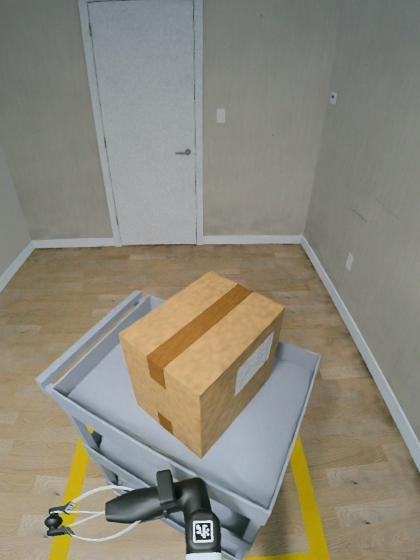

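Scene clock: 329.03 s.
move: r2 moving
r1: as last shown
r1.base_tilt: forward=-1.6 right=+1.2
r1.lidar_m: 4.05 2.94 2.14 2.04 2.12 1.77 1.70 1.80 2.49 2.69 2.80 3.80
r1.servo_current: wrist_yaw_rad=46(72) wrist_pitch_rad=46(52) wrist_roll_rad=39(59) gripper_m=52(52)
r1.wrist_depth_mm: - 135 - - - - - / - 120 135 - - - - / - 124 187 - - - - / 110 135 192 - - - - / 216 - - 1661 - 1576 1756 / 991 1229 193 1182 188 1138 1098 / 750 750 750 788 798 768 798
r2.base_odometry: x=-6.313 y=-1.092 heading=-1.321
r2.turned_by_wheels: +0.000
r2.turned_by_imu: +0.000
r2.base_tilt: forward=-0.7 right=+0.0
r2.lidar_m: 0.30 0.45 1.87 1.72 1.80 1.97 1.87 1.55 1.12 1.06 1.13 0.30
r2.base_status: translate_m moving
r2.joint_positions: lift_m=+0.692 arm_m=+0.050 wrist_yaw_rad=+1.749 wrist_pitch_rad=+0.005 wrist_roll_rad=+0.002 gripper_m=+0.001
r2.joint_status: not commanded
r2.measured_speeds: translate_m=-0.121 strafe_m=+0.000 rotate_rad=+0.004 lift_m=+0.000 arm_m=+0.000 wrist_yaw_rad=+0.000 wrist_pitch_rad=+0.000 wrist_roll_rad=+0.000
r2.motor_effort: lift_m=+17(17) arm_m=+8(8) wheel_0=-6(10) wheel_1=-8(8) wheel_2=+11(12)
r2.servo_current: wrist_yaw_rad=33(46) wrist_pitch_rad=46(46) wrist_roll_rad=33(52) gripper_m=65(78)
r2.hand_pose: x=+0.2557 y=+0.2993 z=+0.8689 quat_wxyz=(+0.641, -0.001, +0.002, +0.767) (m; r2's base frame)
r2.wrist_depth_mm: - - - 1661 - - 1430 / - - - 1661 - - 1499 / - - - 1661 - - 1537 / - - - 1661 - - 1464 / - - - 1661 - - 1430 / - - 183 192 174 - 1499 / - 126 - - - - 1430
pictures: none

Scene clock: 331.70 s.
earlier move: r2 done
r1.base_odometry: x=-2.835 y=-0.909 heading=-2.395
r1.turned_by_wheels: +0.000
r1.turned_by_imu: +0.000
r1.base_tilt: forward=-1.6 right=+1.3
r1.lidar_m: 4.06 2.95 2.09 2.05 2.12 1.80 1.70 1.81 2.47 2.69 2.76 3.80
r1.base_status: not commanded
r1.joint_positions: lift_m=+0.124 arm_m=+0.000 wrist_yaw_rad=+3.196 wrist_pitch_rad=+0.002 wrist_roll_rad=+0.000 gripper_m=+0.056
r1.joint_status: not commanded
r1.measured_speeds: all 0
r1.motor_effort: lift_m=+19(19) arm_m=+4(4) wheel_0=+0(2) wheel_1=+1(1) wheel_2=+0(0)
r1.servo_current: wrist_yaw_rad=46(72) wrist_pitch_rad=33(52) wrist_roll_rad=65(65) gripper_m=46(52)
r1.hand_pose: x=-0.1218 y=+0.0716 z=+0.3019 quat_wxyz=(-0.027, -0.001, +0.000, +1.000) (m; r1's base frame)
r1.wrist_depth_mm: - 135 - - - - - / - 121 135 - - - - / - 124 187 - - - - / 110 136 193 - - - - / 216 - - 1708 - 1618 1756 / 1008 1182 193 1160 188 1138 1118 / 759 750 750 798 778 759 798
r2.base_odometry: x=-6.429 y=-0.638 heading=-1.321
r2.turned_by_wheels: +0.000
r2.turned_by_imu: +0.000
r2.base_tilt: forward=-0.7 right=+0.1
r2.lidar_m: 0.76 1.01 1.88 1.71 1.81 1.48 1.40 1.45 1.12 1.06 1.13 1.02
r2.base_status: done
r2.joint_positions: lift_m=+0.692 arm_m=+0.050 wrist_yaw_rad=+1.749 wrist_pitch_rad=+0.005 wrist_roll_rad=+0.002 gripper_m=+0.001
r2.joint_status: not commanded
r2.measured_speeds: all 0
r2.motor_effort: lift_m=+17(17) arm_m=+7(8) wheel_0=-2(12) wheel_1=-2(9) wheel_2=+3(13)
r2.servo_current: wrist_yaw_rad=33(59) wrist_pitch_rad=39(52) wrist_roll_rad=52(59) gripper_m=65(78)
r2.hand_pose: x=+0.2557 y=+0.2993 z=+0.8689 quat_wxyz=(+0.641, -0.001, +0.002, +0.767) (m; r2's base frame)
r2.wrist_depth_mm: - - - - 1576 - - / - - - - 1537 - - / - - - - 1576 - - / - - - - 1576 - - / - - - - 1576 - - / - - 183 191 174 - - / 1808 126 - - - - -
wait: 2.67 of 4 s (r2 has come to rest)
pictures: r2_head_camera
Images, in order (width x height): r2_head_camera 420x560.

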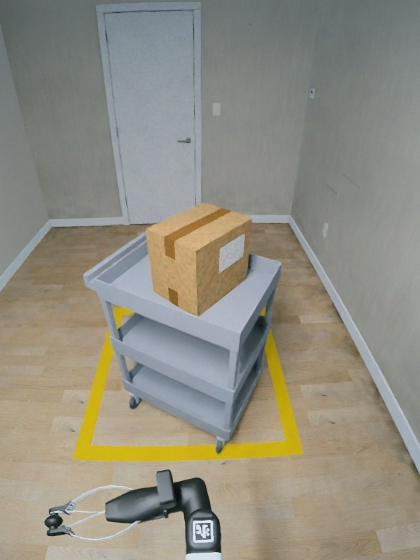

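Scaled by 1.482 from the camera's 420x560 image, which has a finer 1200x1600 frame.

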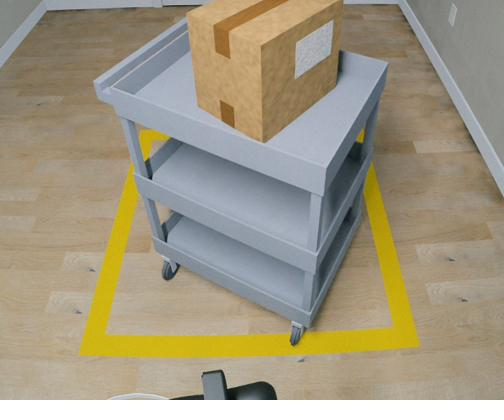

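Request:
{"name": "move", "arguments": {
  "blocking": false,
  "r2": {"base":{"translate_m":0.46,"strafe_m":-0.06},"pace":"default","contact_limits":{"translate_m":0.7}}
}}

Request:
{"name": "wait", "arguments": {
  "seconds": 3
}}

Request:
{"name": "move", "arguments": {
  "blocking": false,
  "r2": {"base":{"translate_m":0.2},"pace":"slow","contact_limits":{"translate_m":0.7}}
}}

Request:
{"name": "wait", "arguments": {
  "seconds": 5,
  "cameras": ["r2_head_camera"]
}}

Scene clock: 341.03 s.
move: r2 moving
r1: as last shown
r1.base_tilt: forward=-1.6 right=+1.2
r1.lidar_m: 4.05 2.91 2.14 2.03 2.11 1.78 1.71 1.80 2.50 2.70 2.81 3.82
r1.motor_effort: lift_m=+19(19) arm_m=+4(4) wheel_0=+1(2) wheel_1=+1(1) wheel_2=+0(0)
r1.servo_current: wrist_yaw_rad=59(65) wrist_pitch_rad=33(46) wrist_roll_rad=39(65) gripper_m=33(46)
r1.wrist_depth_mm: - 135 - - - - - / - 121 135 - - - - / - 124 187 - - - - / 110 135 193 - - - - / 216 - - 1661 - 1576 1708 / 991 1229 193 1205 187 1118 1118 / 750 759 750 798 788 759 798
r2.base_odometry: x=-6.425 y=-0.669 heading=-1.321
r2.turned_by_wheels: +0.000
r2.turned_by_imu: +0.001
r2.base_tilt: forward=-0.7 right=+0.1
r2.lidar_m: 0.75 0.97 1.90 1.73 1.78 1.52 1.45 1.52 1.13 1.06 1.10 0.97
r2.base_status: translate_m moving; strafe_m moving
r2.joint_positions: lift_m=+0.692 arm_m=+0.050 wrist_yaw_rad=+1.749 wrist_pitch_rad=+0.005 wrist_roll_rad=+0.002 gripper_m=+0.001
r2.joint_status: not commanded
r2.measured_speeds: translate_m=+0.122 strafe_m=-0.017 rotate_rad=-0.003 lift_m=+0.000 arm_m=+0.000 wrist_yaw_rad=+0.000 wrist_pitch_rad=+0.000 wrist_roll_rad=+0.000
r2.motor_effort: lift_m=+17(17) arm_m=+7(8) wheel_0=+7(11) wheel_1=+7(8) wheel_2=-12(12)
r2.servo_current: wrist_yaw_rad=52(52) wrist_pitch_rad=46(52) wrist_roll_rad=46(65) gripper_m=72(78)
r2.contact_limits: translate_m 0.7
r2.hand_pose: x=+0.2557 y=+0.2993 z=+0.8689 quat_wxyz=(+0.641, -0.001, +0.002, +0.767) (m; r2's base frame)
r2.wrist_depth_mm: - - - - 1576 - - / - - - - 1618 - - / - - - - 1576 - - / - - - - 1576 - - / - - - - 1576 - - / - - 183 192 174 - - / 1808 1756 - - - - -
pictures: none

Scene clock: 343.57 s.
earlier move: r2 done
r1.base_odometry: x=-2.835 y=-0.909 heading=-2.395
r1.turned_by_wheels: +0.000
r1.turned_by_imu: +0.000
r1.base_tilt: forward=-1.6 right=+1.3
r1.lidar_m: 4.05 2.91 2.12 2.03 2.11 1.77 1.73 1.78 2.47 2.68 2.79 3.82
r1.base_status: not commanded
r1.joint_positions: lift_m=+0.124 arm_m=+0.000 wrist_yaw_rad=+3.196 wrist_pitch_rad=+0.002 wrist_roll_rad=+0.000 gripper_m=+0.056
r1.joint_status: not commanded
r1.measured_speeds: all 0
r1.motor_effort: lift_m=+19(19) arm_m=+4(4) wheel_0=+1(2) wheel_1=+1(1) wheel_2=+0(1)
r1.servo_current: wrist_yaw_rad=59(72) wrist_pitch_rad=46(59) wrist_roll_rad=65(65) gripper_m=46(46)
r1.hand_pose: x=-0.1218 y=+0.0716 z=+0.3019 quat_wxyz=(-0.027, -0.001, +0.000, +1.000) (m; r1's base frame)
r1.wrist_depth_mm: - 135 - - - - - / - 120 135 - - - - / - 124 187 - - - - / 110 135 193 - - - - / 215 - - 1661 - 1618 1661 / 1008 1182 193 1182 187 1138 1118 / 750 750 750 798 788 768 788
r2.base_odometry: x=-6.374 y=-1.098 heading=-1.321
r2.turned_by_wheels: +0.000
r2.turned_by_imu: +0.001
r2.base_tilt: forward=-0.7 right=+0.0
r2.lidar_m: 0.28 0.42 1.94 1.78 1.89 1.94 1.86 1.44 1.08 1.00 1.07 0.36
r2.base_status: done
r2.joint_positions: lift_m=+0.692 arm_m=+0.050 wrist_yaw_rad=+1.749 wrist_pitch_rad=+0.005 wrist_roll_rad=+0.002 gripper_m=+0.001
r2.joint_status: not commanded
r2.measured_speeds: all 0
r2.motor_effort: lift_m=+17(17) arm_m=+7(8) wheel_0=+3(12) wheel_1=+3(8) wheel_2=-4(14)
r2.servo_current: wrist_yaw_rad=52(65) wrist_pitch_rad=39(52) wrist_roll_rad=46(65) gripper_m=72(78)
r2.contact_limits: translate_m 0.7
r2.hand_pose: x=+0.2557 y=+0.2993 z=+0.8689 quat_wxyz=(+0.641, -0.001, +0.002, +0.767) (m; r2's base frame)
r2.wrist_depth_mm: - - - 1756 - - 1499 / - - - 1756 - - 1576 / - - - 1708 - - 1499 / - - - 1708 - - 1499 / - - - 1756 - - 1499 / - - 183 191 174 - - / 1921 1756 - - - - 1576
wait: 2.53 of 3 s (r2 has come to rest)
pictures: none

Scene clock: 344.07 s.
move: r2 moving
r1: as last shown
r1.base_tilt: forward=-1.6 right=+1.2
r1.lidar_m: 4.05 2.91 2.14 2.06 2.11 1.77 1.70 1.79 2.48 2.70 2.75 3.84
r1.motor_effort: lift_m=+19(19) arm_m=+4(4) wheel_0=+1(1) wheel_1=+1(1) wheel_2=+0(0)
r1.servo_current: wrist_yaw_rad=59(72) wrist_pitch_rad=52(52) wrist_roll_rad=46(59) gripper_m=46(46)
r1.wrist_depth_mm: - 134 - - - - - / - 121 135 - - - - / - 124 188 - - - - / 110 135 193 - - - - / 215 - - 1661 - 1576 1708 / 976 1229 193 1205 187 1160 1118 / 741 759 759 788 788 778 798
r2.base_odometry: x=-6.371 y=-1.110 heading=-1.321
r2.turned_by_wheels: +0.000
r2.turned_by_imu: +0.000
r2.base_tilt: forward=-0.7 right=+0.1
r2.lidar_m: 0.29 0.43 1.94 1.75 1.88 1.95 1.88 1.44 1.04 1.02 1.07 0.32
r2.base_status: translate_m moving
r2.joint_positions: lift_m=+0.692 arm_m=+0.050 wrist_yaw_rad=+1.749 wrist_pitch_rad=+0.005 wrist_roll_rad=+0.002 gripper_m=+0.001
r2.joint_status: not commanded
r2.measured_speeds: translate_m=+0.051 strafe_m=+0.000 rotate_rad=+0.000 lift_m=+0.000 arm_m=+0.000 wrist_yaw_rad=+0.000 wrist_pitch_rad=+0.000 wrist_roll_rad=+0.000
r2.motor_effort: lift_m=+17(17) arm_m=+7(8) wheel_0=+7(9) wheel_1=+8(9) wheel_2=-13(14)
r2.servo_current: wrist_yaw_rad=59(59) wrist_pitch_rad=46(46) wrist_roll_rad=39(59) gripper_m=65(72)
r2.contact_limits: translate_m 0.7
r2.hand_pose: x=+0.2557 y=+0.2993 z=+0.8689 quat_wxyz=(+0.641, -0.001, +0.002, +0.767) (m; r2's base frame)
r2.wrist_depth_mm: - - - 1708 - - - / - - - 1661 - - 1499 / - - - 1708 - - 1537 / - - - 1756 - - 1499 / - - - 1661 - - 1499 / - - 183 191 174 - 1537 / 1921 1756 - - - - 1464
pictures: none

Scene clock: 346.83 s.
earlier move: r2 done
r1.base_odometry: x=-2.835 y=-0.909 heading=-2.395
r1.turned_by_wheels: +0.000
r1.turned_by_imu: +0.000
r1.base_tilt: forward=-1.6 right=+1.3
r1.lidar_m: 4.05 2.93 2.13 2.04 2.14 1.79 1.70 1.81 2.49 2.70 2.81 3.81
r1.base_status: not commanded
r1.joint_positions: lift_m=+0.124 arm_m=+0.000 wrist_yaw_rad=+3.196 wrist_pitch_rad=+0.002 wrist_roll_rad=+0.000 gripper_m=+0.056
r1.joint_status: not commanded
r1.measured_speeds: all 0
r1.motor_effort: lift_m=+19(19) arm_m=+4(4) wheel_0=+1(2) wheel_1=+1(1) wheel_2=+0(0)
r1.servo_current: wrist_yaw_rad=59(72) wrist_pitch_rad=39(52) wrist_roll_rad=39(65) gripper_m=46(52)
r1.hand_pose: x=-0.1218 y=+0.0716 z=+0.3019 quat_wxyz=(-0.027, -0.001, +0.000, +1.000) (m; r1's base frame)
r1.wrist_depth_mm: - 135 - - - - - / - 121 135 - - - - / - 124 187 - - - - / 110 135 193 - - - - / 216 - - 1618 - 1618 1708 / 991 1205 193 1182 187 1138 1098 / 750 750 759 798 778 759 798
r2.base_odometry: x=-6.324 y=-1.292 heading=-1.321
r2.turned_by_wheels: +0.000
r2.turned_by_imu: +0.000
r2.base_tilt: forward=-0.7 right=+0.1
r2.lidar_m: 0.28 0.44 1.94 1.80 1.88 2.16 2.06 1.50 1.02 1.01 1.07 0.25
r2.base_status: done
r2.joint_positions: lift_m=+0.692 arm_m=+0.050 wrist_yaw_rad=+1.749 wrist_pitch_rad=+0.005 wrist_roll_rad=+0.002 gripper_m=+0.001
r2.joint_status: not commanded
r2.measured_speeds: all 0
r2.motor_effort: lift_m=+17(17) arm_m=+7(8) wheel_0=+6(10) wheel_1=+5(9) wheel_2=-7(14)
r2.servo_current: wrist_yaw_rad=59(65) wrist_pitch_rad=39(52) wrist_roll_rad=46(59) gripper_m=72(78)
r2.contact_limits: translate_m 0.7
r2.hand_pose: x=+0.2557 y=+0.2993 z=+0.8689 quat_wxyz=(+0.641, -0.001, +0.002, +0.767) (m; r2's base frame)
r2.wrist_depth_mm: - - - 1756 - 1537 - / - - - 1756 - 1537 - / - - - - - 1618 - / - - - 1756 - 1576 - / - - - 1708 - 1618 - / - - 183 192 174 1618 - / 1983 1756 - - - 1576 -
wait: 2.77 of 5 s (r2 has come to rest)
pictures: r2_head_camera
Images, in order (width x height): r2_head_camera 420x560.

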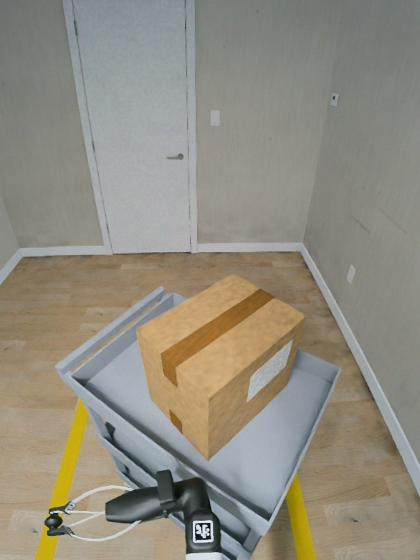

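Request:
{"name": "move", "arguments": {
  "blocking": false,
  "r2": {"base":{"translate_m":-0.6}}
}}

Request:
{"name": "wait", "arguments": {
  "seconds": 4,
  "cameras": ["r2_head_camera","r2_head_left_camera"]
}}

Request:
{"name": "zoom_image", "arguments": {
  "camera": "r2_head_camera",
  "region": [20, 220, 320, 470]
}}

Scene clock: 351.87 s.
move: r2 moving
r1: as last shown
r1.lidar_m: 4.06 2.91 2.14 2.04 2.12 1.78 1.69 1.80 2.48 2.67 2.78 3.82
r1.servo_current: wrist_yaw_rad=52(65) wrist_pitch_rad=46(46) wrist_roll_rad=46(59) gripper_m=46(46)
r1.wrist_depth_mm: - 135 - - - - - / - 121 135 - - - - / - 124 187 - - - - / 110 135 193 - - - - / 216 - - 1708 - 1576 1756 / 991 1182 194 1160 188 1138 1098 / 750 759 759 798 798 759 809
r2.base_odometry: x=-6.332 y=-1.262 heading=-1.321
r2.turned_by_wheels: +0.000
r2.turned_by_imu: +0.000
r2.base_tilt: forward=-0.7 right=+0.1
r2.lidar_m: 0.30 0.48 1.91 1.79 1.89 2.11 2.03 1.49 1.07 1.01 1.09 0.26
r2.base_status: translate_m moving
r2.joint_positions: lift_m=+0.692 arm_m=+0.050 wrist_yaw_rad=+1.749 wrist_pitch_rad=+0.005 wrist_roll_rad=+0.002 gripper_m=+0.001
r2.joint_status: not commanded
r2.measured_speeds: translate_m=-0.122 strafe_m=+0.000 rotate_rad=+0.003 lift_m=+0.000 arm_m=+0.000 wrist_yaw_rad=+0.000 wrist_pitch_rad=+0.000 wrist_roll_rad=+0.000
r2.motor_effort: lift_m=+17(17) arm_m=+7(7) wheel_0=-7(8) wheel_1=-7(9) wheel_2=+11(13)
r2.servo_current: wrist_yaw_rad=52(52) wrist_pitch_rad=46(52) wrist_roll_rad=39(59) gripper_m=72(72)
r2.hand_pose: x=+0.2557 y=+0.2993 z=+0.8689 quat_wxyz=(+0.641, -0.001, +0.002, +0.767) (m; r2's base frame)
r2.wrist_depth_mm: - - - 1756 - 1618 - / - - - - - 1618 - / - - - 1756 - 1576 - / - - - 1708 - 1618 - / - - - 1708 - 1661 - / - - 183 191 174 1661 - / 1921 1756 - - - 1618 -
pictures: none

Scene clock: 354.87 s.
earlier move: r2 done
r1.base_odometry: x=-2.835 y=-0.909 heading=-2.395
r1.turned_by_wheels: +0.000
r1.turned_by_imu: +0.000
r1.base_tilt: forward=-1.6 right=+1.2
r1.lidar_m: 4.05 2.92 2.12 2.04 2.14 1.77 1.69 1.80 2.46 2.67 2.80 3.81
r1.base_status: not commanded
r1.joint_positions: lift_m=+0.124 arm_m=+0.000 wrist_yaw_rad=+3.196 wrist_pitch_rad=+0.002 wrist_roll_rad=+0.000 gripper_m=+0.056
r1.joint_status: not commanded
r1.measured_speeds: all 0
r1.motor_effort: lift_m=+19(19) arm_m=+4(4) wheel_0=+2(2) wheel_1=+1(1) wheel_2=+0(0)
r1.servo_current: wrist_yaw_rad=59(72) wrist_pitch_rad=46(52) wrist_roll_rad=52(72) gripper_m=46(52)
r1.hand_pose: x=-0.1218 y=+0.0716 z=+0.3019 quat_wxyz=(-0.027, -0.001, +0.000, +1.000) (m; r1's base frame)
r1.wrist_depth_mm: - 135 - - - - - / - 121 135 - - - - / - 124 187 - - - - / 110 135 193 - - - - / 215 - - 1661 - 1618 1708 / 1008 1182 193 1182 187 1160 1098 / 741 750 759 798 788 759 788
r2.base_odometry: x=-6.472 y=-0.711 heading=-1.321
r2.turned_by_wheels: +0.000
r2.turned_by_imu: +0.000
r2.base_tilt: forward=-0.7 right=+0.0
r2.lidar_m: 0.85 1.21 1.94 1.77 1.88 1.54 1.47 1.45 1.06 1.01 1.06 1.09
r2.base_status: done
r2.joint_positions: lift_m=+0.692 arm_m=+0.050 wrist_yaw_rad=+1.749 wrist_pitch_rad=+0.005 wrist_roll_rad=+0.002 gripper_m=+0.001
r2.joint_status: not commanded
r2.measured_speeds: all 0
r2.motor_effort: lift_m=+17(17) arm_m=+7(8) wheel_0=-2(10) wheel_1=-4(9) wheel_2=+3(14)
r2.servo_current: wrist_yaw_rad=52(59) wrist_pitch_rad=39(52) wrist_roll_rad=39(65) gripper_m=72(72)
r2.hand_pose: x=+0.2557 y=+0.2993 z=+0.8689 quat_wxyz=(+0.641, -0.001, +0.002, +0.767) (m; r2's base frame)
r2.wrist_depth_mm: - - - - 1661 - - / - - - - 1576 - - / - - - - 1661 - - / - - - - 1661 - - / - - - - 1661 - - / - - 183 192 174 - - / 1863 1756 - - - - -
wait: 3.00 of 4 s (r2 has come to rest)
pictures: r2_head_camera, r2_head_left_camera
Images, in order (width x height): r2_head_camera 420x560, r2_head_left_camera 420x672.

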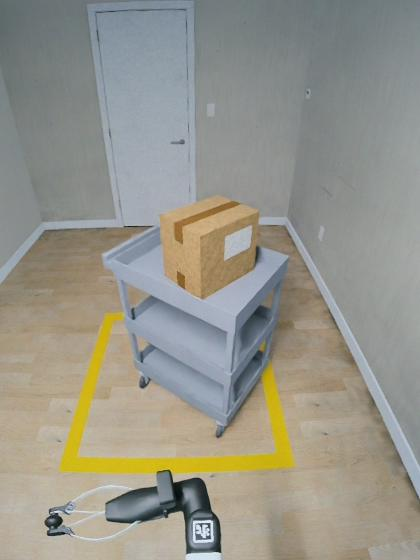

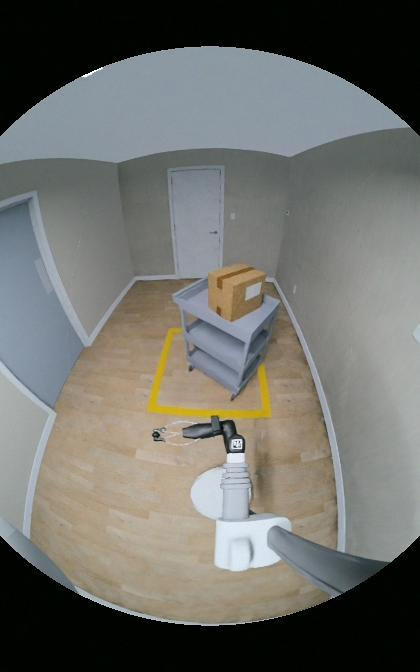

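Scaled by 1.680 from the camera's 420x560 image, which has a finer 1200x1600 frame.

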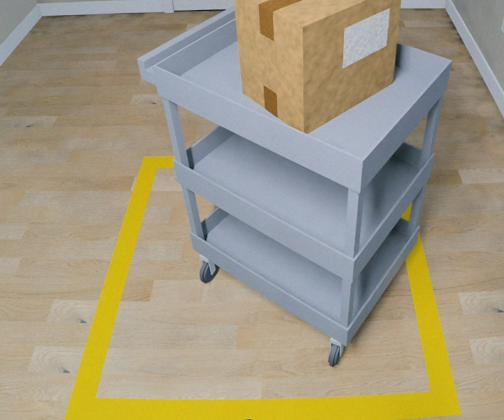

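Request:
{"name": "move", "arguments": {
  "blocking": false,
  "r2": {"base":{"strafe_m":-0.62},"pace":"fast"}
}}

Request:
{"name": "wait", "arguments": {
  "seconds": 4,
  "cameras": ["r2_head_camera"]
}}

Request:
{"name": "zoom_image", "arguments": {
  "camera": "r2_head_camera",
  "region": [0, 200, 250, 460]
}}

Scene clock: 368.10 s.
move: r2 moving
r1: as last shown
r1.lidar_m: 4.05 2.92 2.13 2.04 2.12 1.77 1.71 1.79 2.47 2.69 2.75 3.81
r1.motor_effort: lift_m=+19(19) arm_m=+4(4) wheel_0=+1(2) wheel_1=+1(1) wheel_2=+0(0)
r1.servo_current: wrist_yaw_rad=65(65) wrist_pitch_rad=39(46) wrist_roll_rad=52(59) gripper_m=39(46)
r1.wrist_depth_mm: - 135 - - - - - / - 121 135 - - - - / - 124 187 - - - - / 110 135 194 - - - - / 216 - - 1661 - 1576 1708 / 991 1205 193 1182 187 1160 1078 / 750 750 741 788 798 768 798
r2.base_odometry: x=-6.526 y=-0.724 heading=-1.321
r2.turned_by_wheels: +0.000
r2.turned_by_imu: +0.000
r2.base_tilt: forward=-0.7 right=+0.0
r2.lidar_m: 0.85 1.16 1.99 1.84 1.92 1.53 1.48 1.39 1.00 0.94 1.03 1.18
r2.base_status: strafe_m moving
r2.joint_positions: lift_m=+0.692 arm_m=+0.050 wrist_yaw_rad=+1.749 wrist_pitch_rad=+0.005 wrist_roll_rad=+0.002 gripper_m=+0.001
r2.joint_status: not commanded
r2.measured_speeds: translate_m=+0.001 strafe_m=-0.214 rotate_rad=-0.005 lift_m=+0.000 arm_m=+0.000 wrist_yaw_rad=+0.000 wrist_pitch_rad=+0.000 wrist_roll_rad=+0.000
r2.motor_effort: lift_m=+17(17) arm_m=+7(8) wheel_0=+13(14) wheel_1=-13(14) wheel_2=+0(3)
r2.servo_current: wrist_yaw_rad=39(59) wrist_pitch_rad=39(46) wrist_roll_rad=46(59) gripper_m=72(78)
r2.hand_pose: x=+0.2557 y=+0.2993 z=+0.8689 quat_wxyz=(+0.641, -0.001, +0.002, +0.767) (m; r2's base frame)
r2.wrist_depth_mm: - - - - 1661 - - / - - - - 1661 - - / - - - - 1661 - - / - - - - 1708 - - / - - - - 1661 - - / - - 183 192 174 - - / 1863 1756 - - - - -
pictures: none

Scene clock: 370.37 s.
earlier move: r2 done
r1.base_odometry: x=-2.835 y=-0.909 heading=-2.395
r1.turned_by_wheels: +0.000
r1.turned_by_imu: +0.000
r1.base_tilt: forward=-1.6 right=+1.2
r1.lidar_m: 4.05 2.89 2.13 2.03 2.14 1.80 1.70 1.79 2.50 2.67 2.76 3.82
r1.base_status: not commanded
r1.joint_positions: lift_m=+0.124 arm_m=+0.000 wrist_yaw_rad=+3.196 wrist_pitch_rad=+0.002 wrist_roll_rad=+0.000 gripper_m=+0.056
r1.joint_status: not commanded
r1.measured_speeds: all 0
r1.motor_effort: lift_m=+19(19) arm_m=+4(4) wheel_0=+2(2) wheel_1=+1(1) wheel_2=+0(0)
r1.servo_current: wrist_yaw_rad=46(65) wrist_pitch_rad=46(46) wrist_roll_rad=46(72) gripper_m=46(52)
r1.hand_pose: x=-0.1218 y=+0.0716 z=+0.3019 quat_wxyz=(-0.027, -0.001, +0.000, +1.000) (m; r1's base frame)
r1.wrist_depth_mm: - 135 - - - - - / - 121 135 - - - - / - 124 187 - - - - / 110 136 193 - - - - / 216 - - 1661 - 1661 1708 / 991 1205 194 1205 187 1160 1118 / 732 750 750 788 788 768 798
r2.base_odometry: x=-7.073 y=-0.864 heading=-1.321
r2.turned_by_wheels: +0.000
r2.turned_by_imu: +0.001
r2.base_tilt: forward=-0.7 right=+0.1
r2.lidar_m: 1.13 0.97 2.60 2.40 2.09 1.55 1.45 0.57 0.42 0.38 0.40 0.58
r2.base_status: done
r2.joint_positions: lift_m=+0.692 arm_m=+0.050 wrist_yaw_rad=+1.749 wrist_pitch_rad=+0.005 wrist_roll_rad=+0.002 gripper_m=+0.001
r2.joint_status: not commanded
r2.measured_speeds: all 0
r2.motor_effort: lift_m=+17(17) arm_m=+7(8) wheel_0=+1(16) wheel_1=+0(15) wheel_2=+0(3)
r2.servo_current: wrist_yaw_rad=46(65) wrist_pitch_rad=39(52) wrist_roll_rad=39(59) gripper_m=65(78)
r2.hand_pose: x=+0.2557 y=+0.2993 z=+0.8689 quat_wxyz=(+0.641, -0.001, +0.002, +0.767) (m; r2's base frame)
r2.wrist_depth_mm: - - - - - - - / - - - - - - - / - - - - - - - / - - - - - - - / - - - - - - - / - - 189 194 182 - - / 1808 1756 1661 - - 1756 1756
wait: 2.27 of 4 s (r2 has come to rest)
pictures: r2_head_camera
Images, in order (width x height): r2_head_camera 420x560.

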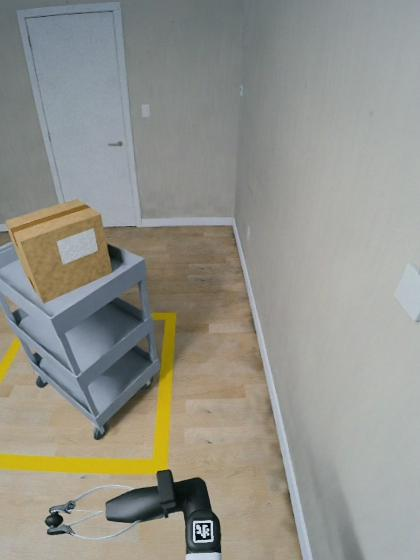

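Scaled by 1.938 from the camera's 420x560 image, which has a finer 1200x1600 frame.

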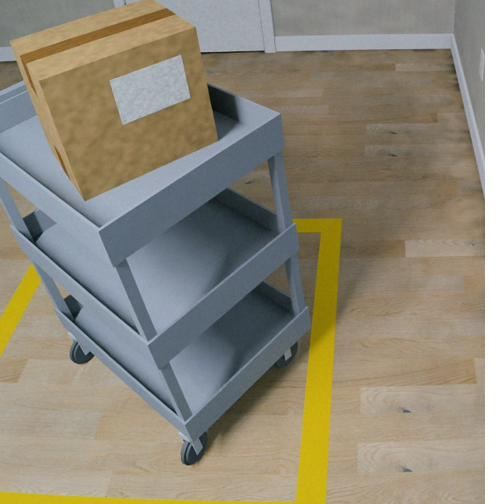

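Request:
{"name": "finished_scene", "arguments": {
  "scene": 2
}}

The scene is finished: the task was done.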